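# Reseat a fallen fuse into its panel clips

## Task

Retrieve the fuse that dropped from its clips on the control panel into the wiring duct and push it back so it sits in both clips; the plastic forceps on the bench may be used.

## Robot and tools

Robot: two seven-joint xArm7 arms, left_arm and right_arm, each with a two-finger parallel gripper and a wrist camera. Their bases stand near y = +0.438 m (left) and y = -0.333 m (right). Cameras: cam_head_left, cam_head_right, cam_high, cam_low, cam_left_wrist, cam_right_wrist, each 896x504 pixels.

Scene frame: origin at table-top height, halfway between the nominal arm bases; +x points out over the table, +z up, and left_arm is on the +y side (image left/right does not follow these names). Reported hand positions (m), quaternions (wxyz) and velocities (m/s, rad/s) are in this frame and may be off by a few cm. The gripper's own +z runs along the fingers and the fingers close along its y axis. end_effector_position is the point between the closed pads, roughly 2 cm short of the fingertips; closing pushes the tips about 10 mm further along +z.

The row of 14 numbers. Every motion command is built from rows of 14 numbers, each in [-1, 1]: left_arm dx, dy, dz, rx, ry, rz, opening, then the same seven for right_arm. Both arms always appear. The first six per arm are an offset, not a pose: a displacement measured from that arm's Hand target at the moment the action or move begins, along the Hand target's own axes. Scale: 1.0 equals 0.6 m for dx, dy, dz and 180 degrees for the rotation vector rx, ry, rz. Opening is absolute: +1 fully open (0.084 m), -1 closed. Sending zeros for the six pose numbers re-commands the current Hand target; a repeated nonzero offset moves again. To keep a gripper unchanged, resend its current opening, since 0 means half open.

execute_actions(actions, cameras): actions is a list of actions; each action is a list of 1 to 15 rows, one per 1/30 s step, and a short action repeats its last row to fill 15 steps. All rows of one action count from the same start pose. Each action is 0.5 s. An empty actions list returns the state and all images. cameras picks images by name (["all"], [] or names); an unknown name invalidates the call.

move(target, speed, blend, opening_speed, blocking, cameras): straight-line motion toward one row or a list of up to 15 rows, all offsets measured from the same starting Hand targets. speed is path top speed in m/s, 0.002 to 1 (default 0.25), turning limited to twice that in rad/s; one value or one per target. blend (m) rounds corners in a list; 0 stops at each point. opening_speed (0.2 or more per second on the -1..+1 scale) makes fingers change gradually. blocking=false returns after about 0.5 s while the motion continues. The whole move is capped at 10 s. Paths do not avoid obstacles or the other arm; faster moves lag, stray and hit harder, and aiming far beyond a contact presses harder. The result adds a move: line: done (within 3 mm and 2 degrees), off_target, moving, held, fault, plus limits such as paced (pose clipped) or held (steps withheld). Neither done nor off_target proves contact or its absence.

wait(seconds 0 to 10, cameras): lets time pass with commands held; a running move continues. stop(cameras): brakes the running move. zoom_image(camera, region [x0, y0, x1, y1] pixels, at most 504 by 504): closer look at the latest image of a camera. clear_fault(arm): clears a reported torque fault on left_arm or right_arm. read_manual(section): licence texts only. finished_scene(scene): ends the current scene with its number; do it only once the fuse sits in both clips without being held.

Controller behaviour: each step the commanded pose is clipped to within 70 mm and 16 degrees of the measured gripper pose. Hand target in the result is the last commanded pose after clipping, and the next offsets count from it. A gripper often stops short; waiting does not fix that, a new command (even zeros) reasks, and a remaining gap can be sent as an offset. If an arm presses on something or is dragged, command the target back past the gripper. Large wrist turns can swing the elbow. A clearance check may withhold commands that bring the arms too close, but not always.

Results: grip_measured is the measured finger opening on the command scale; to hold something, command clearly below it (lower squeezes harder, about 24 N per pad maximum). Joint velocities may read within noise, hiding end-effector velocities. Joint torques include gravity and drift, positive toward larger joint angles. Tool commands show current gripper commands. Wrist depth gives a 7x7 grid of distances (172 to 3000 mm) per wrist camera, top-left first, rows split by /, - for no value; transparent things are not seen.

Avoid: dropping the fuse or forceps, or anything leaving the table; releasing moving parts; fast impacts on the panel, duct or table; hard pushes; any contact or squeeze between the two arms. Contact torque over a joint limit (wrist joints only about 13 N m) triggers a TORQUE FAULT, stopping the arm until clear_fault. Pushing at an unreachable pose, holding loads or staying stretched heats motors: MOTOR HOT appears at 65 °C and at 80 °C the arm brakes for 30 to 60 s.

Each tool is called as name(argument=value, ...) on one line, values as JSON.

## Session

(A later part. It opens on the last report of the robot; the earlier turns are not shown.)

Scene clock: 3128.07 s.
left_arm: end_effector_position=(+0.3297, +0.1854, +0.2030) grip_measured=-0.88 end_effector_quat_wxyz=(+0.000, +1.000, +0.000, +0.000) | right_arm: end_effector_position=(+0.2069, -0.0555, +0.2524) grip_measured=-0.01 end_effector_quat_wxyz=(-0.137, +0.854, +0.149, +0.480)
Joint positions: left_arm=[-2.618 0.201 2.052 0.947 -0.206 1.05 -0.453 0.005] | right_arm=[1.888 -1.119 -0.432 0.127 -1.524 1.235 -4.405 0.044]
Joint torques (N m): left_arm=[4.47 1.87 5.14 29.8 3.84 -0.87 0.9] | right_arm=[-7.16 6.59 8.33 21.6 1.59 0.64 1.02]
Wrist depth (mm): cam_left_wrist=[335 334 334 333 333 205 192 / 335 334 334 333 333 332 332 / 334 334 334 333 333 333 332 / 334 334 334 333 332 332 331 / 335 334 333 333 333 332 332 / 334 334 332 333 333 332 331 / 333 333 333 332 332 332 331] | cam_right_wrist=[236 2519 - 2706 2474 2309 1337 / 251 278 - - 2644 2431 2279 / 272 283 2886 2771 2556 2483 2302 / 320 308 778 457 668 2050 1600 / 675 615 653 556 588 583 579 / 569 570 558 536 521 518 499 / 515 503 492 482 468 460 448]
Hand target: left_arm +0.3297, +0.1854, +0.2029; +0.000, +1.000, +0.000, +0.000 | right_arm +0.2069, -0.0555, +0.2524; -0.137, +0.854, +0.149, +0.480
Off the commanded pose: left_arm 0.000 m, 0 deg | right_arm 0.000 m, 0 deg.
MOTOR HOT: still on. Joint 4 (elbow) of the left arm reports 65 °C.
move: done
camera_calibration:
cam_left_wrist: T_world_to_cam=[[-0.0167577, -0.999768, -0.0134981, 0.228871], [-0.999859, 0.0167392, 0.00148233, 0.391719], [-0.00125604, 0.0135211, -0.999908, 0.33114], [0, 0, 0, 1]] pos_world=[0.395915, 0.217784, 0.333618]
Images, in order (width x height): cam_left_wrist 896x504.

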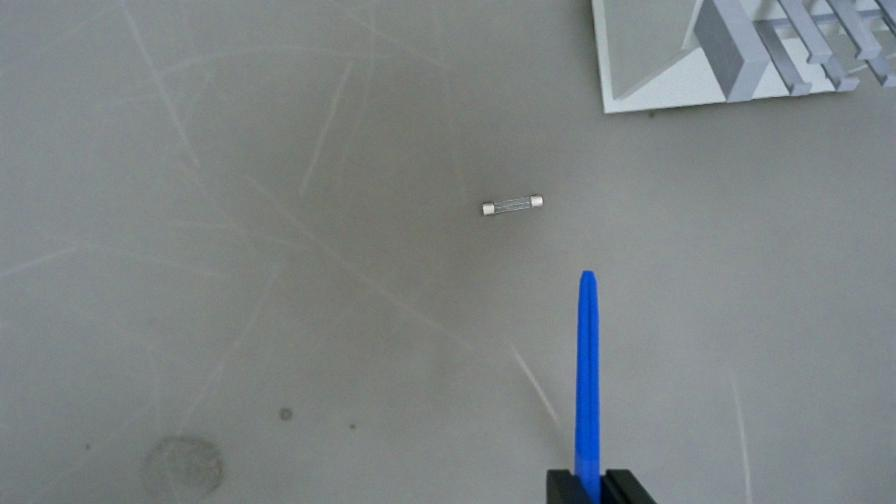

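move(target=[[-0.1333,-0.1083,0.255,0,0,0,-0.93,0,0,0,0,0,0,0],[-0.1333,-0.1083,0.2995,0,0,0,-0.93,0,0,0,0,0,0,0]], speed=[0.2,0.04])

move(target=[0,0,0,0,0,0,-0.45,0,0,0,0,0,0,0], opening_speed=0.5, cameras=["cam_left_wrist"])

Scene clock: 3141.07 s.
left_arm: end_effector_position=(+0.2498, +0.2503, +0.0233) grip_measured=-0.88 end_effector_quat_wxyz=(+0.001, +1.000, +0.000, +0.000) | right_arm: end_effector_position=(+0.2069, -0.0555, +0.2524) grip_measured=-0.01 end_effector_quat_wxyz=(-0.137, +0.854, +0.149, +0.480)
Joint positions: left_arm=[-2.516 0.001 1.919 0.399 -0.005 0.399 -0.592 0.005] | right_arm=[1.888 -1.119 -0.432 0.127 -1.524 1.235 -4.405 0.044]
Joint torques (N m): left_arm=[9.4 -2.86 4.98 6.12 4.57 -0.08 -0.88] | right_arm=[-7.16 6.83 8.59 21.48 1.54 0.7 0.95]
Wrist depth (mm): cam_left_wrist=[- - - - - - - / - - - - - - - / - - - - - - - / - - - - - - - / - - - - - - - / - - - - - - - / - - - - - - -] | cam_right_wrist=[2087 2664 - 2706 2474 2294 1345 / 2112 2614 - - 2654 2405 2286 / 2020 2585 2851 2771 2510 2422 2302 / 837 805 778 457 667 2050 1593 / 679 674 652 553 589 584 575 / 561 571 556 534 520 515 499 / 315 504 490 482 467 462 446]
Hand target: left_arm +0.2498, +0.2503, +0.0232; +0.000, +1.000, +0.000, +0.000 | right_arm +0.2069, -0.0555, +0.2524; -0.137, +0.854, +0.149, +0.480
Off the commanded pose: left_arm 0.000 m, 0 deg | right_arm 0.000 m, 0 deg.
MOTOR HOT: still on. Joint 4 (elbow) of the left arm reports 66 °C.
move: done

Scene clock: 3142.23 s.
left_arm: end_effector_position=(+0.2498, +0.2504, +0.0232) grip_measured=-0.47 end_effector_quat_wxyz=(+0.001, +1.000, +0.000, +0.000) | right_arm: end_effector_position=(+0.2069, -0.0555, +0.2524) grip_measured=-0.01 end_effector_quat_wxyz=(-0.137, +0.854, +0.149, +0.480)
Joint positions: left_arm=[-2.516 0.001 1.919 0.399 -0.005 0.399 -0.592 0.024] | right_arm=[1.888 -1.119 -0.432 0.127 -1.524 1.235 -4.405 0.044]
Joint torques (N m): left_arm=[-3.85 8.69 -1.97 22.13 1.53 -3.6 -0.81] | right_arm=[-6.95 6.39 8.6 21.56 1.43 0.65 1.09]
Wrist depth (mm): cam_left_wrist=[- - - - - - - / - - - - - - - / - - - - - - - / - - - - - - - / - - - - - - - / - - - - - - - / - - - - - - -] | cam_right_wrist=[2093 2624 - 2675 2483 2309 1350 / 2106 2644 - - 2614 2431 2235 / 2002 2538 2874 2816 2510 2465 2294 / 834 803 778 456 667 2050 1611 / 680 674 653 554 588 584 576 / 561 572 557 537 522 517 500 / 316 506 492 484 468 460 447]
Hand target: left_arm +0.2498, +0.2503, +0.0232; +0.001, +1.000, +0.000, +0.000 | right_arm +0.2069, -0.0555, +0.2524; -0.137, +0.854, +0.149, +0.480
Off the commanded pose: left_arm 0.000 m, 0 deg | right_arm 0.000 m, 0 deg.
MOTOR HOT: still on. Joint 4 (elbow) of the left arm reports 66 °C.
move: done
camera_calibration:
cam_left_wrist: T_world_to_cam=[[-0.0167599, -0.999771, -0.0132965, 0.290059], [-0.999859, 0.0167404, 0.00157897, 0.310894], [-0.00135602, 0.0133211, -0.99991, 0.150466], [0, 0, 0, 1]] pos_world=[0.315915, 0.282784, 0.153819]
Images, in order (width x height): cam_left_wrist 896x504.

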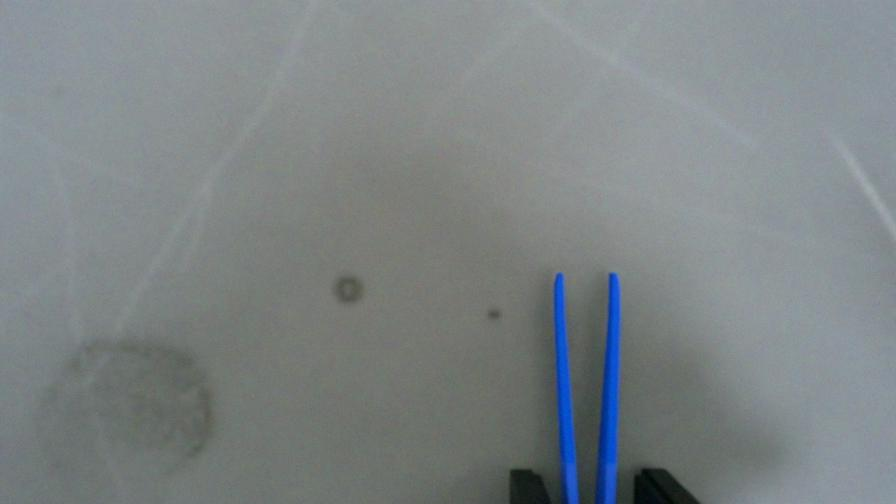

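move(target=[0.0233,0,0,0,0,0,-0.4,0,0,0,0,0,0,0], speed=0.06)

move(target=[0,0,0,0,0,0,-0.88,0,0,0,0,0,0,0], opening_speed=0.4, cameras=["cam_left_wrist"])

Scene clock: 3150.03 s.
left_arm: end_effector_position=(+0.2638, +0.2503, +0.0233) grip_measured=-0.42 end_effector_quat_wxyz=(+0.001, +1.000, +0.000, +0.000) | right_arm: end_effector_position=(+0.2069, -0.0555, +0.2524) grip_measured=-0.01 end_effector_quat_wxyz=(-0.137, +0.854, +0.149, +0.480)
Joint positions: left_arm=[-2.521 -0.083 1.983 0.442 0.187 0.415 -0.708 0.026] | right_arm=[1.888 -1.119 -0.432 0.127 -1.524 1.235 -4.405 0.044]
Joint torques (N m): left_arm=[-4.22 2.83 0.62 22.35 4.1 -0.84 -0.91] | right_arm=[-7.17 6.51 8.82 21.58 1.37 0.63 0.92]
Wrist depth (mm): cam_left_wrist=[- - - - - - - / - - - - - - - / - - - - - - - / - - - - - - - / - - - - - - - / - - - - - - - / - - - - - - -] | cam_right_wrist=[2099 2595 - 2664 2474 2325 1350 / 2119 2644 - - 2556 2422 2235 / 2002 2614 2886 2771 2501 2431 2279 / 831 800 782 455 669 2044 1607 / 644 673 654 552 589 585 575 / 317 573 557 536 521 518 501 / 314 505 493 483 469 461 448]
Hand target: left_arm +0.2638, +0.2503, +0.0232; +0.001, +1.000, +0.000, +0.000 | right_arm +0.2069, -0.0555, +0.2524; -0.137, +0.854, +0.149, +0.480
Off the commanded pose: left_arm 0.000 m, 0 deg | right_arm 0.000 m, 0 deg.
MOTOR HOT: still on. Joint 4 (elbow) of the left arm reports 66 °C.
move: done

Scene clock: 3151.43 s.
left_arm: end_effector_position=(+0.2638, +0.2503, +0.0233) grip_measured=-0.89 end_effector_quat_wxyz=(+0.001, +1.000, +0.000, +0.000) | right_arm: end_effector_position=(+0.2069, -0.0555, +0.2524) grip_measured=-0.01 end_effector_quat_wxyz=(-0.137, +0.854, +0.149, +0.480)
Joint positions: left_arm=[-2.521 -0.083 1.983 0.442 0.187 0.415 -0.708 0.005] | right_arm=[1.888 -1.119 -0.432 0.127 -1.524 1.235 -4.405 0.044]
Joint torques (N m): left_arm=[-4.82 2.37 0.74 22.27 4.1 -0.83 -0.87] | right_arm=[-7.24 6.36 8.6 21.43 1.41 0.67 0.81]
Wrist depth (mm): cam_left_wrist=[- - - - - - - / - - - - - - - / - - - - - - - / - - - - - - - / - - - - - - - / - - - - - - - / - - - - - - -] | cam_right_wrist=[2099 2585 - 2717 2431 2302 1340 / 2112 2644 - - 2575 2439 2264 / 2002 2595 2899 2727 2492 2492 2294 / 830 803 777 456 669 2044 1604 / 638 675 655 551 589 585 576 / 317 573 558 535 521 517 501 / 314 505 492 483 470 462 446]
Hand target: left_arm +0.2638, +0.2503, +0.0233; +0.001, +1.000, +0.000, +0.000 | right_arm +0.2069, -0.0555, +0.2524; -0.137, +0.854, +0.149, +0.480
Off the commanded pose: left_arm 0.000 m, 0 deg | right_arm 0.000 m, 0 deg.
MOTOR HOT: still on. Joint 4 (elbow) of the left arm reports 66 °C.
move: done
camera_calibration:
cam_left_wrist: T_world_to_cam=[[-0.0167598, -0.999774, -0.0130982, 0.290265], [-0.999859, 0.0167419, 0.00147564, 0.324907], [-0.00125601, 0.0131211, -0.999913, 0.150609], [0, 0, 0, 1]] pos_world=[0.329915, 0.282784, 0.153919]
Images, in order (width x height): cam_left_wrist 896x504.

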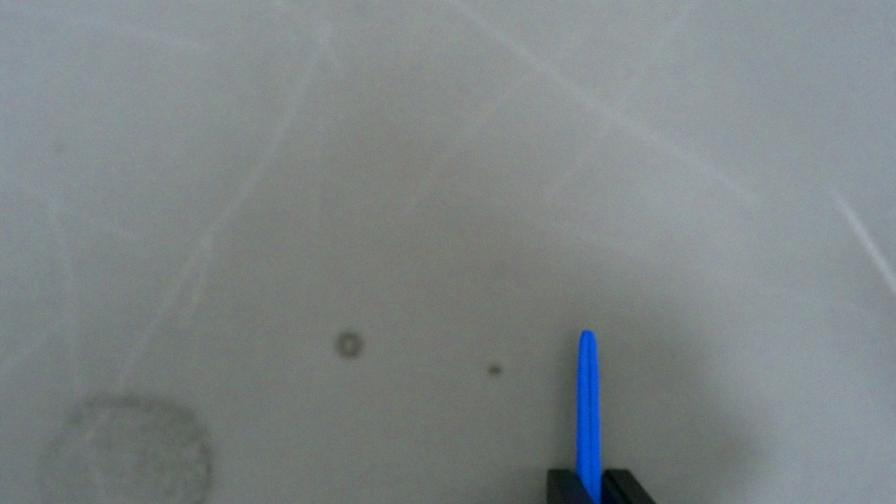

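move(target=[[0,0,-0.15,0,0,0,-0.92,0,0,0,0,0,0,0],[-0.03,-0.2,-0.2,0,0,0,-0.92,0,0,0,0,0,0,0]], speed=0.15, blend=[0.02,0], cameras=["cam_high","cam_right_wrist"])

Scene clock: 3162.53 s.
left_arm: end_effector_position=(+0.2458, +0.3705, +0.1431) grip_measured=-0.89 end_effector_quat_wxyz=(+0.001, +1.000, +0.000, +0.000) | right_arm: end_effector_position=(+0.2069, -0.0555, +0.2524) grip_measured=-0.01 end_effector_quat_wxyz=(-0.137, +0.854, +0.149, +0.480)
Joint positions: left_arm=[-2.729 0.706 2.486 0.365 -0.486 1.015 0.155 0.005] | right_arm=[1.888 -1.119 -0.432 0.127 -1.524 1.235 -4.405 0.044]
Joint torques (N m): left_arm=[4.54 6.1 6.64 19.35 3.82 -0.76 0.59] | right_arm=[-6.83 6.43 8.86 21.69 1.51 0.84 0.93]
Wrist depth (mm): cam_left_wrist=[274 274 274 273 274 273 273 / 274 274 274 274 273 273 273 / 274 274 274 273 273 273 273 / 274 274 274 273 273 273 273 / 274 274 273 273 273 273 272 / 274 274 273 273 273 273 272 / 274 273 273 273 273 273 272] | cam_right_wrist=[2112 2604 - 2675 2465 2286 1340 / 2132 2624 - - 2595 2397 2294 / 2020 2566 2839 2749 2538 2465 2294 / 835 799 782 455 669 2038 1593 / 698 673 652 554 589 586 576 / 589 570 556 536 521 519 499 / 515 505 492 482 469 460 448]
Hand target: left_arm +0.2458, +0.3705, +0.1431; +0.001, +1.000, +0.000, +0.000 | right_arm +0.2069, -0.0555, +0.2524; -0.137, +0.854, +0.149, +0.480
Off the commanded pose: left_arm 0.000 m, 0 deg | right_arm 0.000 m, 0 deg.
MOTOR HOT: still on. Joint 4 (elbow) of the left arm reports 65 °C.
move: done
camera_calibration:
cam_right_wrist: T_world_to_cam=[[0.359367, -0.929889, -0.0785028, -0.077643], [-0.492072, -0.117344, -0.86261, 0.380329], [0.792919, 0.348622, -0.499741, 0.114022], [0, 0, 0, 1]] pos_world=[0.124641, -0.0673207, 0.378961]
Images, in order (width x height): cam_high 896x504, cam_right_wrist 896x504.

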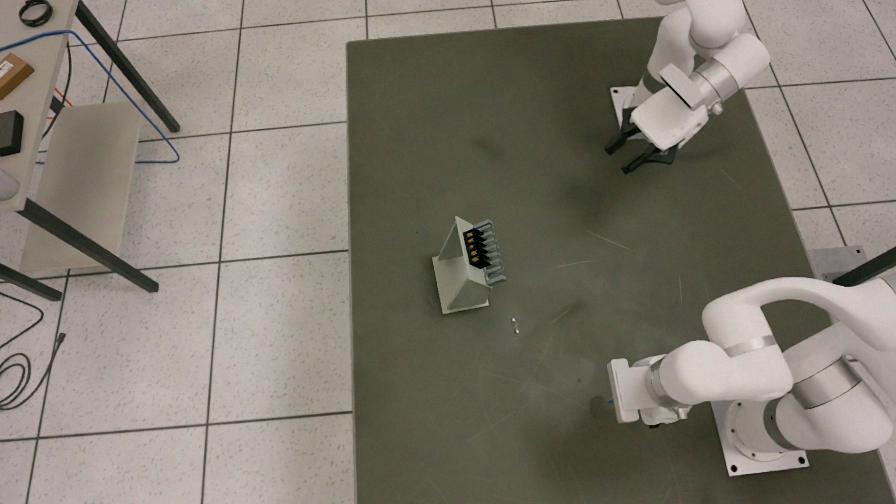

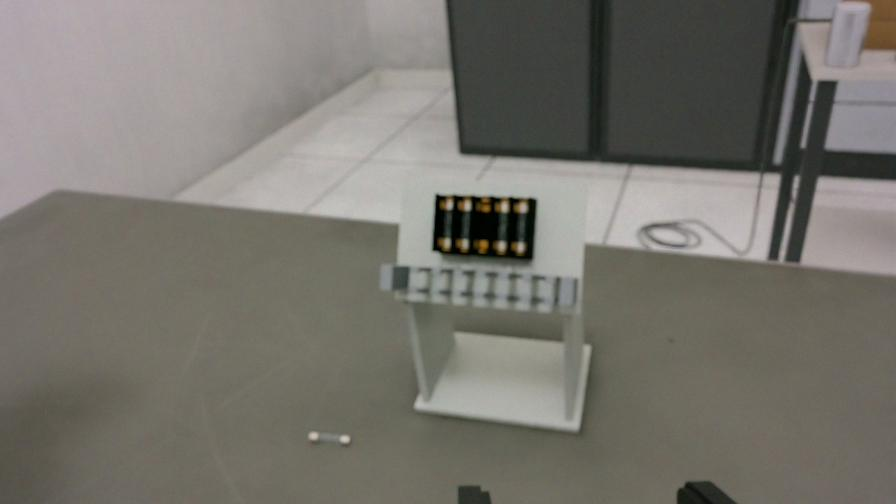

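move(target=[0,0,0,0,0,0,-0.92,0.0825,-0.2185,0.5137,0.198,-0.2985,-0.3965,-0.3], speed=0.2, cameras=["cam_right_wrist","cam_high","cam_head_left"])

Scene clock: 3231.40 s.
left_arm: end_effector_position=(+0.2458, +0.3705, +0.1431) grip_measured=-0.89 end_effector_quat_wxyz=(+0.001, +1.000, +0.000, +0.000) | right_arm: end_effector_position=(+0.4201, +0.1869, +0.1519) grip_measured=-0.32 end_effector_quat_wxyz=(+0.017, +0.730, +0.680, +0.071)
Joint positions: left_arm=[-2.729 0.706 2.486 0.365 -0.486 1.015 0.155 0.005] | right_arm=[3.307 -1.402 -1.426 1.801 -1.561 1.668 -6.283 0.03]
Joint torques (N m): left_arm=[4.97 6.24 7.03 19.17 3.63 -1.35 0.79] | right_arm=[9.62 32.05 26.62 3.95 -2.75 -0.59 -1.51]
Wrist depth (mm): cam_left_wrist=[275 274 274 273 274 273 273 / 274 274 274 274 273 273 273 / 274 274 274 274 273 273 273 / 275 274 274 273 273 273 273 / 274 274 273 273 273 273 272 / 274 273 273 273 273 273 273 / 274 273 273 274 273 273 272] | cam_right_wrist=[266 272 280 288 296 304 312 / 263 270 277 285 293 301 310 / 261 268 276 283 291 299 307 / 260 266 273 280 288 295 304 / 258 265 272 279 286 294 302 / 256 262 269 276 283 291 298 / 254 260 266 274 282 289 297]
Hand target: left_arm +0.2458, +0.3705, +0.1431; +0.001, +1.000, +0.000, +0.000 | right_arm +0.4206, +0.1871, +0.1520; +0.000, +0.650, +0.760, +0.000
Off the commanded pose: left_arm 0.000 m, 0 deg | right_arm 0.001 m, 16 deg.
MOTOR HOT: still on. Joint 4 (elbow) of the left arm reports 63 °C.
joint sent to its limit (right arm) — joint 7 (wrist roll), lower limit. The joint targets are off in orientation, not in position.
move: off_target (right_arm)
camera_calibration:
cam_right_wrist: T_world_to_cam=[[0.984906, -0.0811767, 0.152877, -0.393277], [-0.0683451, -0.993826, -0.0874036, 0.295076], [0.159028, 0.0756359, -0.984372, 0.201158], [0, 0, 0, 1]] pos_world=[0.375518, 0.246114, 0.283928]
Images, in order (width x height): cam_head_left 896x504, cam_high 896x504, cam_right_wrist 896x504.

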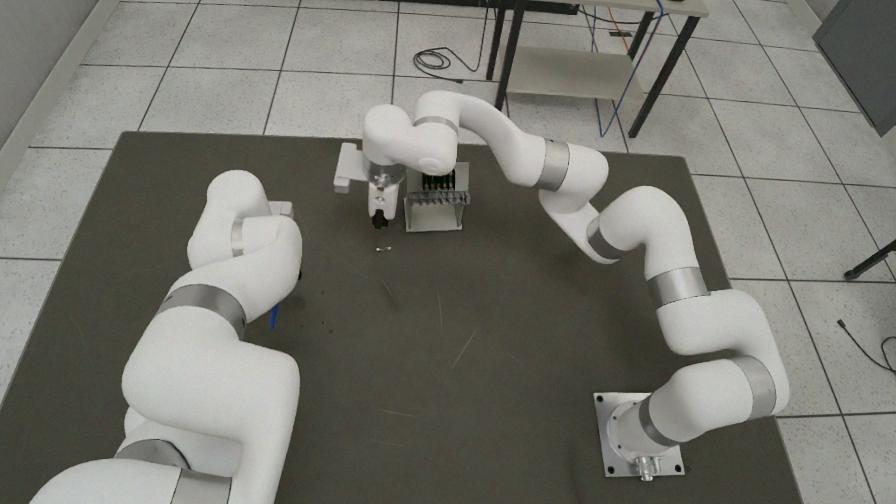

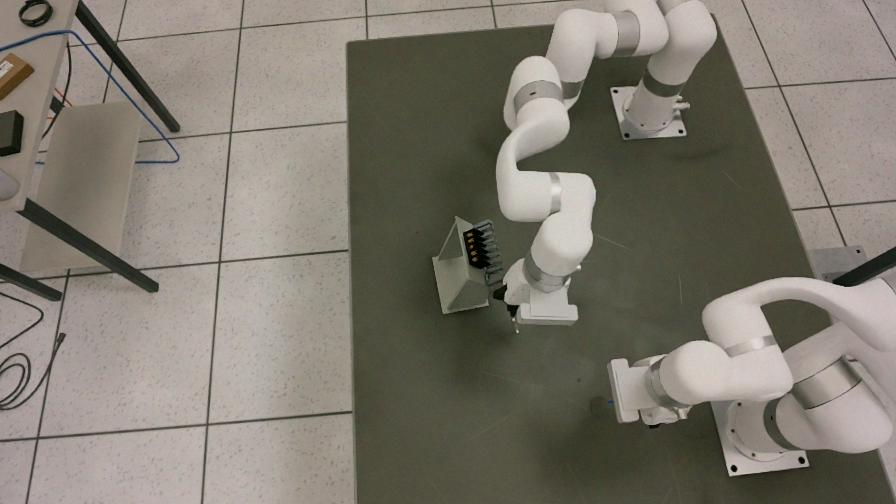

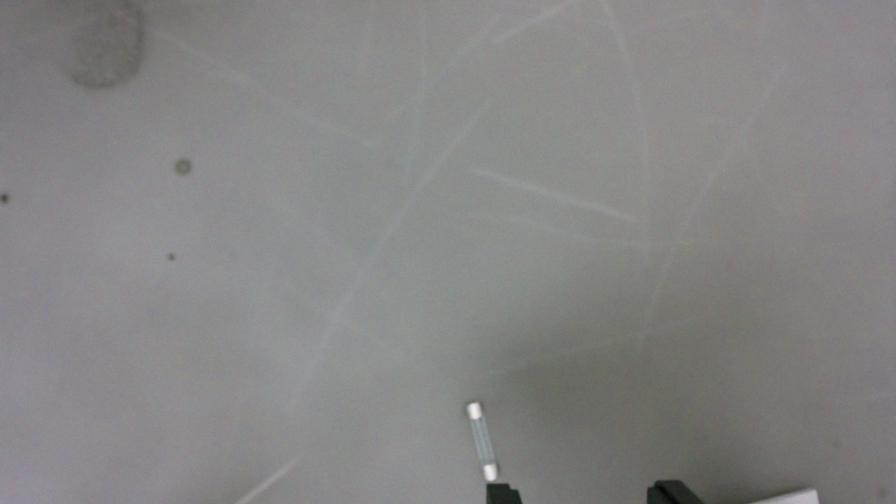

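move(target=[[0,0,0,0,0,0,-0.92,0,0,-0.25,0,0,0,-0.3],[0,0,0,0,0,0,-0.92,0,0,-0.25,0,0,0.6,-0.3]], speed=0.6, blend=[0.02,0])

move(target=[[0,0,0,0,0,0,-0.92,0,0,0,0,0,0.7,-0.3]], speed=0.6)

move(target=[[0,0,0,0,0,0,-0.92,0,0,0,0,0,0.7,-0.3]], speed=0.6, cameras=["cam_right_wrist"])

Scene clock: 3249.23 s.
left_arm: end_effector_position=(+0.2458, +0.3705, +0.1431) grip_measured=-0.89 end_effector_quat_wxyz=(+0.001, +1.000, +0.000, +0.000) | right_arm: end_effector_position=(+0.4202, +0.1867, +0.3018) grip_measured=-0.32 end_effector_quat_wxyz=(-0.007, +0.997, -0.079, +0.004)
Joint positions: left_arm=[-2.729 0.706 2.486 0.365 -0.486 1.015 0.155 0.005] | right_arm=[3.815 -1.151 -1.345 2.707 -1.59 2.028 -4.987 0.03]
Joint torques (N m): left_arm=[4.45 6.09 6.79 19.47 3 -1.61 0.78] | right_arm=[-9.65 39.21 11.68 -0.09 -1.71 -0.46 1.68]
Wrist depth (mm): cam_left_wrist=[274 274 273 273 273 273 273 / 274 274 274 274 273 273 273 / 274 274 273 273 273 273 273 / 274 274 273 273 273 273 272 / 274 274 273 273 273 273 273 / 274 274 273 273 273 273 272 / 273 273 273 273 273 273 272] | cam_right_wrist=[426 427 427 429 429 431 431 / 425 426 428 428 428 426 252 / 425 426 426 428 309 251 266 / 426 426 428 429 424 287 292 / 424 426 426 428 428 429 430 / 424 424 428 427 428 428 430 / 423 423 427 427 429 428 429]
Hand target: left_arm +0.2458, +0.3705, +0.1431; +0.001, +1.000, +0.000, +0.000 | right_arm +0.4207, +0.1871, +0.3020; +0.000, +0.997, -0.079, +0.000
Off the commanded pose: left_arm 0.000 m, 0 deg | right_arm 0.001 m, 1 deg.
MOTOR HOT: still on. Joint 4 (elbow) of the left arm reports 63 °C.
elbow stopped short (right arm): the move would have taken joint 4 (elbow) straighter than the controller allows.
move: done; limits=paced

Scene clock: 3251.73 s.
left_arm: end_effector_position=(+0.2458, +0.3705, +0.1431) grip_measured=-0.89 end_effector_quat_wxyz=(+0.001, +1.000, +0.000, +0.000) | right_arm: end_effector_position=(+0.4203, +0.1867, +0.3018) grip_measured=-0.32 end_effector_quat_wxyz=(+0.007, -0.383, +0.924, +0.004)
Joint positions: left_arm=[-2.729 0.706 2.486 0.365 -0.486 1.015 0.155 0.005] | right_arm=[3.816 -1.153 -1.337 2.707 -1.598 2.03 -2.788 0.03]
Joint torques (N m): left_arm=[4.87 6.44 6.6 19.31 2.65 -1.68 0.78] | right_arm=[-10.1 39.31 11.55 -2.33 -1.55 -0.28 1.58]
Wrist depth (mm): cam_left_wrist=[274 274 274 274 274 273 273 / 274 273 274 274 273 273 273 / 274 274 274 273 273 273 273 / 274 274 273 273 273 273 273 / 274 274 273 273 273 273 272 / 274 274 273 273 273 273 273 / 274 273 273 273 273 273 272] | cam_right_wrist=[424 424 425 428 428 428 429 / 424 425 425 426 427 429 430 / 423 424 426 426 428 430 429 / 284 294 426 426 429 428 431 / 247 269 423 428 429 428 430 / 248 247 293 427 428 430 432 / 424 248 426 427 427 429 430]
Hand target: left_arm +0.2458, +0.3705, +0.1431; +0.001, +1.000, +0.000, +0.000 | right_arm +0.4207, +0.1871, +0.3020; +0.000, -0.383, +0.924, +0.000
Off the commanded pose: left_arm 0.000 m, 0 deg | right_arm 0.001 m, 1 deg.
MOTOR HOT: still on. Joint 4 (elbow) of the left arm reports 63 °C.
elbow stopped short (right arm): the move would have taken joint 4 (elbow) straighter than the controller allows.
move: done

Scene clock: 3254.23 s.
left_arm: end_effector_position=(+0.2458, +0.3705, +0.1431) grip_measured=-0.89 end_effector_quat_wxyz=(+0.001, +1.000, +0.000, +0.000) | right_arm: end_effector_position=(+0.4203, +0.1867, +0.3018) grip_measured=-0.32 end_effector_quat_wxyz=(-0.001, +0.650, +0.760, +0.008)
Joint positions: left_arm=[-2.729 0.706 2.486 0.365 -0.486 1.015 0.155 0.005] | right_arm=[3.816 -1.155 -1.327 2.707 -1.609 2.032 -0.589 0.03]
Joint torques (N m): left_arm=[3.94 5.98 6.52 19.22 2.53 -1.64 0.76] | right_arm=[-10.24 39.16 11.57 -4.71 -2.41 -0.48 1.58]
Wrist depth (mm): cam_left_wrist=[274 274 274 274 274 273 273 / 274 274 274 273 273 272 273 / 274 274 274 274 273 273 273 / 274 274 274 273 273 273 273 / 274 274 274 273 273 273 272 / 274 273 274 273 273 273 273 / 273 274 273 273 273 272 273] | cam_right_wrist=[422 423 427 428 430 431 432 / 422 424 424 427 429 430 433 / 421 423 425 429 427 431 432 / 423 425 426 427 428 430 433 / 422 423 425 428 429 430 433 / 421 424 425 427 427 430 433 / 421 424 425 426 427 429 432]
Hand target: left_arm +0.2458, +0.3705, +0.1431; +0.001, +1.000, +0.000, +0.000 | right_arm +0.4207, +0.1871, +0.3020; +0.000, +0.650, +0.760, +0.000
Off the commanded pose: left_arm 0.000 m, 0 deg | right_arm 0.001 m, 1 deg.
MOTOR HOT: still on. Joint 4 (elbow) of the left arm reports 63 °C.
elbow stopped short (right arm): the move would have taken joint 4 (elbow) straighter than the controller allows.
move: done
camera_calibration:
cam_right_wrist: T_world_to_cam=[[0.987476, 0.151787, 0.0430289, -0.427741], [0.152649, -0.988126, -0.0174745, 0.192888], [0.0398656, 0.0238239, -0.998921, 0.412748], [0, 0, 0, 1]] pos_world=[0.376486, 0.24569, 0.434079]
Images, in order (width x height): cam_right_wrist 896x504.

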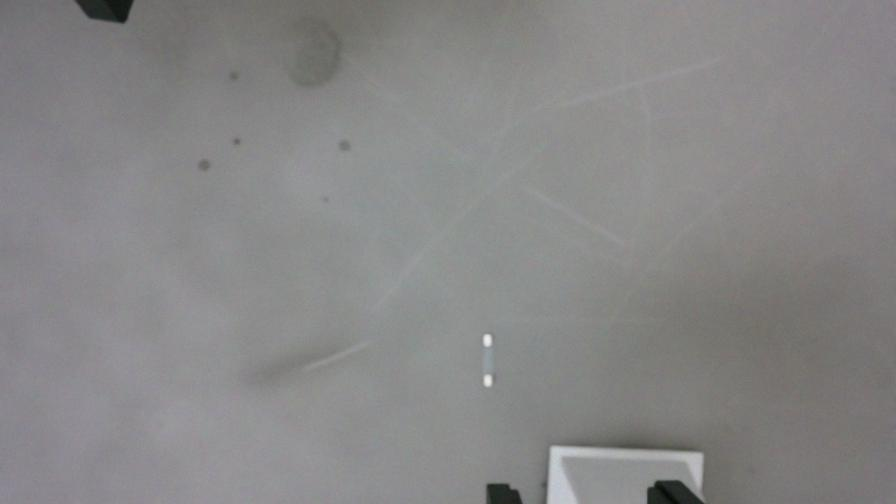

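move(target=[0,0,0,0,0,0,-0.92,-0.0024,0.0153,0.37,0,0,0,-0.3], speed=0.15, cameras=["cam_right_wrist"])

Scene clock: 3267.57 s.
left_arm: end_effector_position=(+0.2458, +0.3705, +0.1431) grip_measured=-0.89 end_effector_quat_wxyz=(+0.001, +1.000, +0.000, +0.000) | right_arm: end_effector_position=(+0.4299, +0.1872, +0.0801) grip_measured=-0.32 end_effector_quat_wxyz=(+0.000, +0.650, +0.760, +0.000)
Joint positions: left_arm=[-2.729 0.706 2.486 0.365 -0.486 1.015 0.155 0.005] | right_arm=[3.415 -1.572 -1.373 1.998 -1.655 1.75 -0.331 0.03]
Joint torques (N m): left_arm=[4.52 5.84 6.52 19.29 1.88 -2.04 0.73] | right_arm=[-8.96 35.99 16.66 -0.8 -2.31 -3.61 -1.28]
Wrist depth (mm): cam_left_wrist=[274 274 274 274 274 273 273 / 274 274 274 274 273 273 273 / 274 274 274 274 273 273 273 / 274 274 274 273 273 273 273 / 274 274 274 273 273 273 273 / 273 273 273 273 273 273 273 / 274 273 273 273 273 272 272] | cam_right_wrist=[204 205 205 205 206 206 206 / 205 205 205 205 206 206 207 / 205 206 205 206 206 206 206 / 205 205 206 206 206 207 207 / 205 206 206 206 206 207 207 / 205 206 206 206 206 207 208 / 206 206 206 206 207 207 208]
Hand target: left_arm +0.2458, +0.3705, +0.1431; +0.001, +1.000, +0.000, +0.000 | right_arm +0.4299, +0.1872, +0.0800; +0.000, +0.650, +0.760, +0.000
Off the commanded pose: left_arm 0.000 m, 0 deg | right_arm 0.000 m, 0 deg.
MOTOR HOT: still on. Joint 4 (elbow) of the left arm reports 63 °C.
move: done
camera_calibration:
cam_right_wrist: T_world_to_cam=[[0.987861, 0.152129, 0.0314162, -0.427067], [0.1524, -0.988298, -0.00641882, 0.187322], [0.0300721, 0.0111287, -0.999486, 0.197584], [0, 0, 0, 1]] pos_world=[0.387393, 0.2479, 0.212102]
Images, in order (width x height): cam_right_wrist 896x504.

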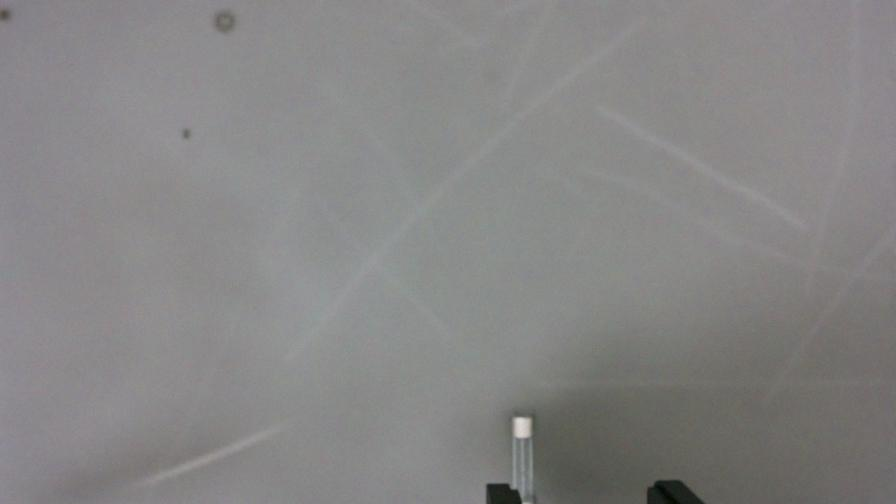

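move(target=[[0,0,0,0,0,0,-0.92,-0.0038,-0.0047,0.07,0,0,0,-0.5],[0,0,0,0,0,0,-0.92,-0.0038,-0.0047,0.096,0,0,0,-0.5]], speed=[0.1,0.03])

move(target=[0,0,0,0,0,0,-0.92,0,0,0,0,0,0,-0.9], opening_speed=0.4)

move(target=[0,0,0,0,0,0,-0.92,0,0,-0.15,0,0,0,-0.9], speed=0.12, cameras=["cam_right_wrist"])

Scene clock: 3284.33 s.
left_arm: end_effector_position=(+0.2458, +0.3705, +0.1431) grip_measured=-0.89 end_effector_quat_wxyz=(+0.001, +1.000, +0.000, +0.000) | right_arm: end_effector_position=(+0.4278, +0.1847, +0.0235) grip_measured=-0.52 end_effector_quat_wxyz=(+0.000, +0.650, +0.760, +0.001)
Joint positions: left_arm=[-2.729 0.706 2.486 0.365 -0.486 1.015 0.155 0.005] | right_arm=[3.382 -1.656 -1.426 1.945 -1.704 1.673 -0.316 0.021]
Joint torques (N m): left_arm=[4.62 6.07 6.31 19.13 1.66 -2.32 0.62] | right_arm=[-2.02 1.35 -5.98 0.03 -2.85 -3.62 -1.07]
Wrist depth (mm): cam_left_wrist=[274 274 274 274 273 273 273 / 274 274 274 273 273 273 273 / 274 274 274 273 273 273 273 / 274 274 273 273 273 273 273 / 274 274 273 273 273 273 273 / 274 273 273 273 273 273 272 / 274 273 273 273 273 273 272] | cam_right_wrist=[- - - - - - - / - - - - - - - / - - - - - - - / - - - - - - - / - - - - - - - / - - - - - - - / - - - - - - -]
Hand target: left_arm +0.2458, +0.3705, +0.1431; +0.001, +1.000, +0.000, +0.000 | right_arm +0.4275, +0.1845, +0.0224; +0.000, +0.650, +0.760, +0.000
Off the commanded pose: left_arm 0.000 m, 0 deg | right_arm 0.001 m, 0 deg.
MOTOR HOT: still on. Joint 4 (elbow) of the left arm reports 63 °C.
move: done

Scene clock: 3285.53 s.
left_arm: end_effector_position=(+0.2458, +0.3705, +0.1431) grip_measured=-0.89 end_effector_quat_wxyz=(+0.001, +1.000, +0.000, +0.000) | right_arm: end_effector_position=(+0.4275, +0.1846, +0.0226) grip_measured=-0.88 end_effector_quat_wxyz=(+0.000, +0.650, +0.760, +0.000)
Joint positions: left_arm=[-2.729 0.706 2.486 0.365 -0.486 1.015 0.155 0.005] | right_arm=[3.382 -1.657 -1.426 1.945 -1.705 1.673 -0.316 0.005]
Joint torques (N m): left_arm=[4.37 5.83 6.21 19.18 1.75 -2.35 0.88] | right_arm=[7.11 7.89 -2.49 2.38 -1.56 2.41 -1.21]
Wrist depth (mm): cam_left_wrist=[275 274 274 273 274 273 273 / 274 274 274 274 273 273 273 / 274 274 274 274 273 273 273 / 274 274 273 273 274 273 273 / 274 274 273 273 273 273 273 / 274 274 273 273 273 273 272 / 274 273 273 273 273 272 272] | cam_right_wrist=[- - - - - - - / - - - - - - - / - - - - - - - / - - - - - - - / - - - - - - - / - - - - - - - / - - - - - - -]
Hand target: left_arm +0.2458, +0.3705, +0.1431; +0.001, +1.000, +0.000, +0.000 | right_arm +0.4275, +0.1845, +0.0224; +0.000, +0.650, +0.760, +0.000
Off the commanded pose: left_arm 0.000 m, 0 deg | right_arm 0.000 m, 0 deg.
MOTOR HOT: still on. Joint 4 (elbow) of the left arm reports 63 °C.
move: done

Scene clock: 3286.67 s.
left_arm: end_effector_position=(+0.2458, +0.3705, +0.1431) grip_measured=-0.89 end_effector_quat_wxyz=(+0.001, +1.000, +0.000, +0.000) | right_arm: end_effector_position=(+0.4275, +0.1844, +0.1124) grip_measured=-0.88 end_effector_quat_wxyz=(+0.000, +0.650, +0.760, +0.000)
Joint positions: left_arm=[-2.729 0.706 2.486 0.365 -0.486 1.015 0.155 0.005] | right_arm=[3.418 -1.527 -1.343 2.005 -1.627 1.796 -0.329 0.005]
Joint torques (N m): left_arm=[4.65 6.09 6.13 19.53 1.31 -2.33 0.6] | right_arm=[9.7 47.43 24.38 -0.07 3.31 -0.63 -1.63]
Wrist depth (mm): cam_left_wrist=[274 274 274 273 274 273 273 / 274 274 274 274 273 273 273 / 274 274 274 273 273 273 273 / 274 274 273 274 273 272 273 / 274 273 273 273 273 272 273 / 274 273 273 273 273 273 273 / 274 274 273 273 273 272 272] | cam_right_wrist=[235 235 236 236 237 238 239 / 235 235 236 237 237 238 239 / 235 236 236 237 238 239 239 / 236 236 236 237 238 239 239 / 236 236 237 238 238 239 240 / 236 237 237 238 238 239 239 / 237 237 238 238 239 240 240]
Hand target: left_arm +0.2458, +0.3705, +0.1431; +0.001, +1.000, +0.000, +0.000 | right_arm +0.4275, +0.1845, +0.1124; +0.000, +0.650, +0.760, +0.000
Off the commanded pose: left_arm 0.000 m, 0 deg | right_arm 0.000 m, 0 deg.
MOTOR HOT: still on. Joint 4 (elbow) of the left arm reports 63 °C.
move: done
camera_calibration:
cam_right_wrist: T_world_to_cam=[[0.987867, 0.152133, 0.0312035, -0.42535], [0.1524, -0.988299, -0.00635046, 0.185195], [0.0298722, 0.0110288, -0.999493, 0.23007], [0, 0, 0, 1]] pos_world=[0.385093, 0.2452, 0.244402]
Images, in order (width x height): cam_right_wrist 896x504.

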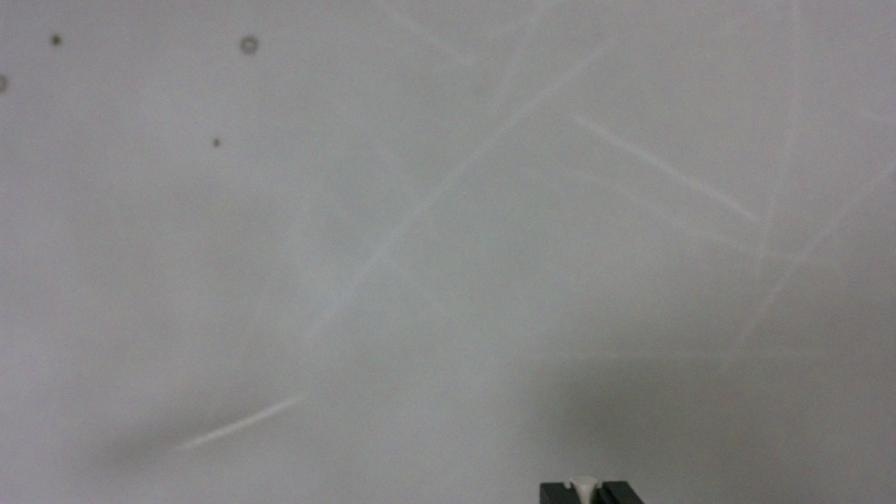

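move(target=[[0,0,0,0,0,0,-0.92,0.031,-0.1933,0,0,0,0,-0.91],[0,0,0,0,0,0,-0.92,-0.3057,-0.2462,0.07,0,0,0,-0.91],[0,0,0,0,0,0,-0.92,-0.3057,-0.2462,0.149,0,0,0,-0.91]], speed=[0.15,0.2,0.05], blend=[0.03,0,0])

move(target=[0,0,0,0,0,0,-0.92,0,0,0,0,0,0,-0.6], opening_speed=0.5)

move(target=[0,0,0,0,0,0,-0.92,0,0,-0.1,0,0,0,-0.5], speed=0.12, cameras=["cam_right_wrist"])

Scene clock: 3305.37 s.
left_arm: end_effector_position=(+0.2458, +0.3705, +0.1431) grip_measured=-0.89 end_effector_quat_wxyz=(+0.001, +1.000, +0.000, +0.000) | right_arm: end_effector_position=(+0.3102, -0.0197, +0.0231) grip_measured=-0.88 end_effector_quat_wxyz=(+0.000, +0.650, +0.760, +0.000)
Joint positions: left_arm=[-2.729 0.706 2.486 0.365 -0.486 1.015 0.155 0.005] | right_arm=[2.604 -1.792 -1.467 0.875 -1.677 1.79 -0.034 0.005]
Joint torques (N m): left_arm=[4 5.32 6.4 19.21 0.8 -2.64 0.61] | right_arm=[-10.13 13.61 18.86 -5.9 -2.41 -3.58 -1.59]
Wrist depth (mm): cam_left_wrist=[274 274 274 274 273 273 273 / 274 274 274 273 273 273 273 / 274 275 274 274 273 273 273 / 274 274 273 273 273 273 273 / 274 274 274 273 273 273 273 / 274 274 273 273 273 273 273 / 274 274 274 273 273 273 272] | cam_right_wrist=[- - - - - - - / - - - - - - - / - - - - - - - / - - - - - - - / - - - - - - - / - - - - - - - / - - - - - - -]
Hand target: left_arm +0.2458, +0.3705, +0.1431; +0.001, +1.000, +0.000, +0.000 | right_arm +0.3102, -0.0198, +0.0230; +0.000, +0.650, +0.760, +0.000
Off the commanded pose: left_arm 0.000 m, 0 deg | right_arm 0.000 m, 0 deg.
MOTOR HOT: still on. Joint 4 (elbow) of the left arm reports 63 °C.
move: done

Scene clock: 3306.20 s.
left_arm: end_effector_position=(+0.2458, +0.3705, +0.1431) grip_measured=-0.89 end_effector_quat_wxyz=(+0.001, +1.000, +0.000, +0.000) | right_arm: end_effector_position=(+0.3102, -0.0197, +0.0231) grip_measured=-0.62 end_effector_quat_wxyz=(+0.000, +0.650, +0.760, +0.000)
Joint positions: left_arm=[-2.729 0.706 2.486 0.365 -0.486 1.015 0.155 0.005] | right_arm=[2.604 -1.792 -1.468 0.875 -1.677 1.79 -0.034 0.017]
Joint torques (N m): left_arm=[4.06 5.8 6.37 19.35 0.74 -2.96 0.74] | right_arm=[-10.33 17.06 16.93 -2.13 -0.72 -1.68 -1.53]
Wrist depth (mm): cam_left_wrist=[274 274 274 274 274 273 273 / 274 274 274 274 274 273 273 / 274 274 274 273 273 273 273 / 274 274 274 274 273 273 273 / 274 273 274 273 273 272 273 / 273 274 273 273 273 273 273 / 274 273 273 273 273 272 272] | cam_right_wrist=[- - - - - - - / - - - - - - - / - - - - - - - / - - - - - - - / - - - - - - - / - - - - - - - / - - - - - - -]
Hand target: left_arm +0.2458, +0.3705, +0.1431; +0.001, +1.000, +0.000, +0.000 | right_arm +0.3102, -0.0198, +0.0230; +0.000, +0.650, +0.760, +0.000
Off the commanded pose: left_arm 0.000 m, 0 deg | right_arm 0.000 m, 0 deg.
MOTOR HOT: still on. Joint 4 (elbow) of the left arm reports 63 °C.
move: done

Scene clock: 3307.13 s.
left_arm: end_effector_position=(+0.2458, +0.3705, +0.1431) grip_measured=-0.89 end_effector_quat_wxyz=(+0.001, +1.000, +0.000, +0.000) | right_arm: end_effector_position=(+0.3102, -0.0198, +0.0830) grip_measured=-0.52 end_effector_quat_wxyz=(+0.000, +0.650, +0.760, +0.000)
Joint positions: left_arm=[-2.729 0.706 2.486 0.365 -0.486 1.015 0.155 0.005] | right_arm=[2.646 -1.731 -1.321 0.903 -1.543 1.865 -0.013 0.021]
Joint torques (N m): left_arm=[4.31 6.26 6.17 19.54 0.85 -3.05 0.73] | right_arm=[9.7 26.18 26.63 1.47 3.26 -0.59 1.57]
Wrist depth (mm): cam_left_wrist=[274 274 274 273 273 273 273 / 274 274 274 274 273 273 273 / 274 274 274 273 273 273 273 / 274 273 273 273 273 273 272 / 274 273 273 273 273 273 273 / 274 274 273 273 273 273 273 / 274 274 273 273 272 273 272] | cam_right_wrist=[208 209 210 210 211 211 212 / 208 209 210 210 211 211 212 / 209 209 210 210 211 212 212 / 209 209 210 210 211 212 212 / 209 210 210 211 211 212 213 / 209 210 210 211 211 212 213 / 209 210 210 211 211 212 213]
Hand target: left_arm +0.2458, +0.3705, +0.1431; +0.001, +1.000, +0.000, +0.000 | right_arm +0.3102, -0.0198, +0.0830; +0.000, +0.650, +0.760, +0.000
Off the commanded pose: left_arm 0.000 m, 0 deg | right_arm 0.000 m, 0 deg.
MOTOR HOT: still on. Joint 4 (elbow) of the left arm reports 63 °C.
move: done
camera_calibration:
cam_right_wrist: T_world_to_cam=[[0.987864, 0.152132, 0.0313022, -0.277511], [0.1524, -0.988299, -0.00633522, 0.00107087], [0.0299722, 0.0110288, -0.99949, 0.206414], [0, 0, 0, 1]] pos_world=[0.267793, 0.0410002, 0.215002]
Images, in order (width x height): cam_right_wrist 896x504.

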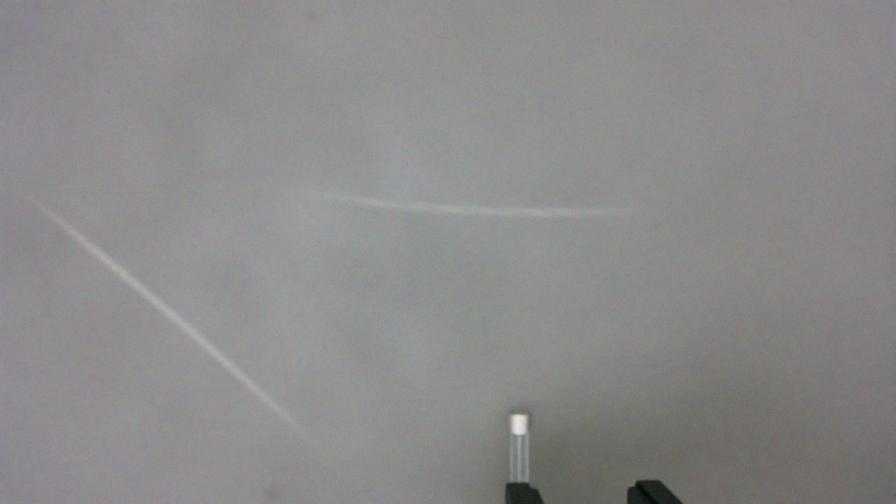

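move(target=[[0,0,0,0,0,0,-0.92,-0.0383,0,0,0,0,0,-0.5],[0,0,0,0,0,0,-0.92,-0.0383,0,0.1,0,0,0,-0.5]], speed=[0.1,0.06])

move(target=[0,0,0,0,0,0,-0.92,0,0,0,0,0,0,-0.95], opening_speed=0.4)

move(target=[0,0,0,0,0,0,-0.92,0,0,-0.25,0,0,0,-0.95], speed=0.15, cameras=["cam_right_wrist"])

zoom_image(camera="cam_right_wrist", region=[500, 380, 680, 504])

Scene clock: 3325.33 s.
left_arm: end_effector_position=(+0.2458, +0.3705, +0.1431) grip_measured=-0.89 end_effector_quat_wxyz=(+0.001, +1.000, +0.000, +0.000) | right_arm: end_effector_position=(+0.3138, -0.0424, +0.0231) grip_measured=-0.52 end_effector_quat_wxyz=(+0.000, +0.650, +0.760, +0.000)
Joint positions: left_arm=[-2.729 0.706 2.486 0.365 -0.486 1.015 0.155 0.005] | right_arm=[2.524 -1.805 -1.47 0.826 -1.678 1.802 -0.066 0.021]
Joint torques (N m): left_arm=[3.72 6.19 6.08 19.64 0.22 -3.3 0.58] | right_arm=[-9.87 12.36 17.08 -5.47 -2.43 -3.53 -1.55]
Wrist depth (mm): cam_left_wrist=[274 274 274 274 273 273 273 / 274 274 274 273 273 273 273 / 274 273 274 274 273 273 273 / 274 274 274 273 273 273 273 / 274 274 274 273 273 273 273 / 274 274 273 273 273 273 273 / 273 273 274 273 273 272 272] | cam_right_wrist=[- - - - - - - / - - - - - - - / - - - - - - - / - - - - - - - / - - - - - - - / - - - - - - - / - - - - - - -]
Hand target: left_arm +0.2458, +0.3705, +0.1431; +0.001, +1.000, +0.000, +0.000 | right_arm +0.3138, -0.0425, +0.0230; +0.000, +0.650, +0.760, +0.000
Off the commanded pose: left_arm 0.000 m, 0 deg | right_arm 0.000 m, 0 deg.
MOTOR HOT: still on. Joint 4 (elbow) of the left arm reports 63 °C.
move: done

Scene clock: 3326.67 s.
left_arm: end_effector_position=(+0.2458, +0.3705, +0.1431) grip_measured=-0.89 end_effector_quat_wxyz=(+0.001, +1.000, +0.000, +0.000) | right_arm: end_effector_position=(+0.3138, -0.0424, +0.0230) grip_measured=-0.89 end_effector_quat_wxyz=(+0.000, +0.650, +0.760, +0.000)
Joint positions: left_arm=[-2.729 0.706 2.486 0.365 -0.486 1.015 0.155 0.005] | right_arm=[2.524 -1.805 -1.47 0.826 -1.678 1.802 -0.066 0.005]
Joint torques (N m): left_arm=[4.27 5.68 6.11 19.49 0.12 -3.17 0.76] | right_arm=[-9.42 15.65 22.4 -3.12 1.88 -2.3 -1.73]
Wrist depth (mm): cam_left_wrist=[275 274 274 273 273 273 273 / 274 274 274 274 273 273 273 / 274 274 274 273 273 273 273 / 274 274 274 273 273 273 273 / 274 274 274 273 273 273 272 / 274 273 273 273 273 273 272 / 274 273 273 273 272 273 272] | cam_right_wrist=[- - - - - - - / - - - - - - - / - - - - - - - / - - - - - - - / - - - - - - - / - - - - - - - / - - - - - - -]
Hand target: left_arm +0.2458, +0.3705, +0.1431; +0.001, +1.000, +0.000, +0.000 | right_arm +0.3138, -0.0425, +0.0230; +0.000, +0.650, +0.760, +0.000
Off the commanded pose: left_arm 0.000 m, 0 deg | right_arm 0.000 m, 0 deg.
MOTOR HOT: still on. Joint 4 (elbow) of the left arm reports 63 °C.
move: done

Scene clock: 3328.10 s.
left_arm: end_effector_position=(+0.2458, +0.3705, +0.1431) grip_measured=-0.89 end_effector_quat_wxyz=(+0.001, +1.000, +0.000, +0.000) | right_arm: end_effector_position=(+0.3138, -0.0425, +0.1730) grip_measured=-0.89 end_effector_quat_wxyz=(+0.000, +0.650, +0.760, +0.000)
Joint positions: left_arm=[-2.729 0.706 2.486 0.365 -0.486 1.015 0.155 0.005] | right_arm=[2.65 -1.626 -1.114 0.961 -1.344 1.974 -0.018 0.005]
Joint torques (N m): left_arm=[4.11 5.61 5.97 19.55 0.12 -3.41 0.82] | right_arm=[9.54 26.87 25.48 4.53 3.19 -0.4 1.6]
Wrist depth (mm): cam_left_wrist=[274 275 274 274 274 273 273 / 274 274 274 273 273 273 273 / 274 274 274 274 273 273 273 / 274 274 274 274 273 273 273 / 274 274 273 273 273 273 273 / 274 273 273 273 273 272 273 / 274 273 273 273 273 273 272] | cam_right_wrist=[297 297 299 299 301 301 302 / 297 298 299 300 301 301 301 / 298 298 298 300 300 301 303 / 297 298 299 300 301 301 303 / 298 298 299 300 300 302 303 / 298 298 299 300 301 301 303 / 297 299 300 301 302 302 303]
Hand target: left_arm +0.2458, +0.3705, +0.1431; +0.001, +1.000, +0.000, +0.000 | right_arm +0.3138, -0.0425, +0.1730; +0.000, +0.650, +0.760, +0.000
Off the commanded pose: left_arm 0.000 m, 0 deg | right_arm 0.000 m, 0 deg.
MOTOR HOT: still on. Joint 4 (elbow) of the left arm reports 63 °C.
move: done
camera_calibration:
cam_right_wrist: T_world_to_cam=[[0.987864, 0.152132, 0.0313022, -0.280431], [0.1524, -0.988299, -0.00633522, -0.021342], [0.0299722, 0.0110288, -0.99949, 0.29651], [0, 0, 0, 1]] pos_world=[0.271393, 0.0183002, 0.305002]
Images, in order (width x height): cam_right_wrist 896x504.

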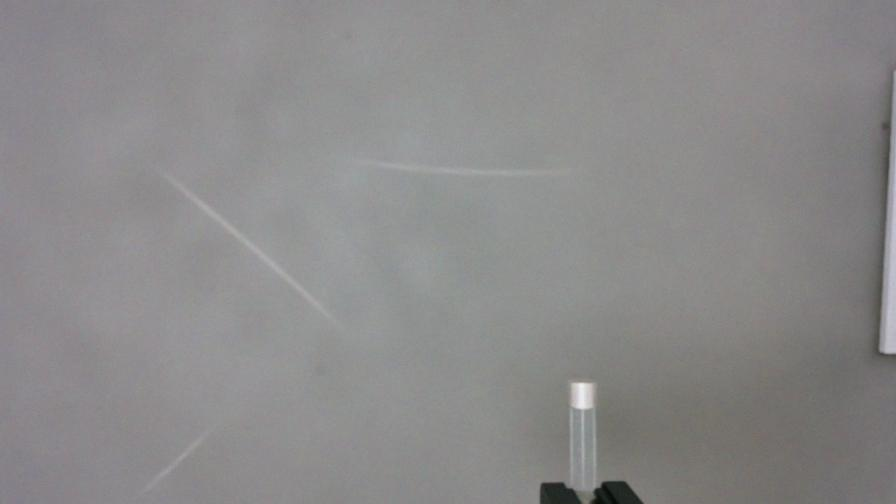

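Scaled by 2.800 from the camera's 896x504 image, which has a finer 1280x720 frame.

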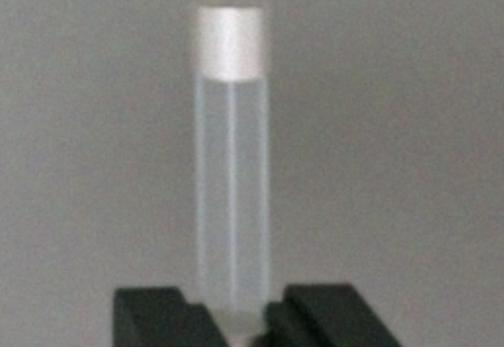

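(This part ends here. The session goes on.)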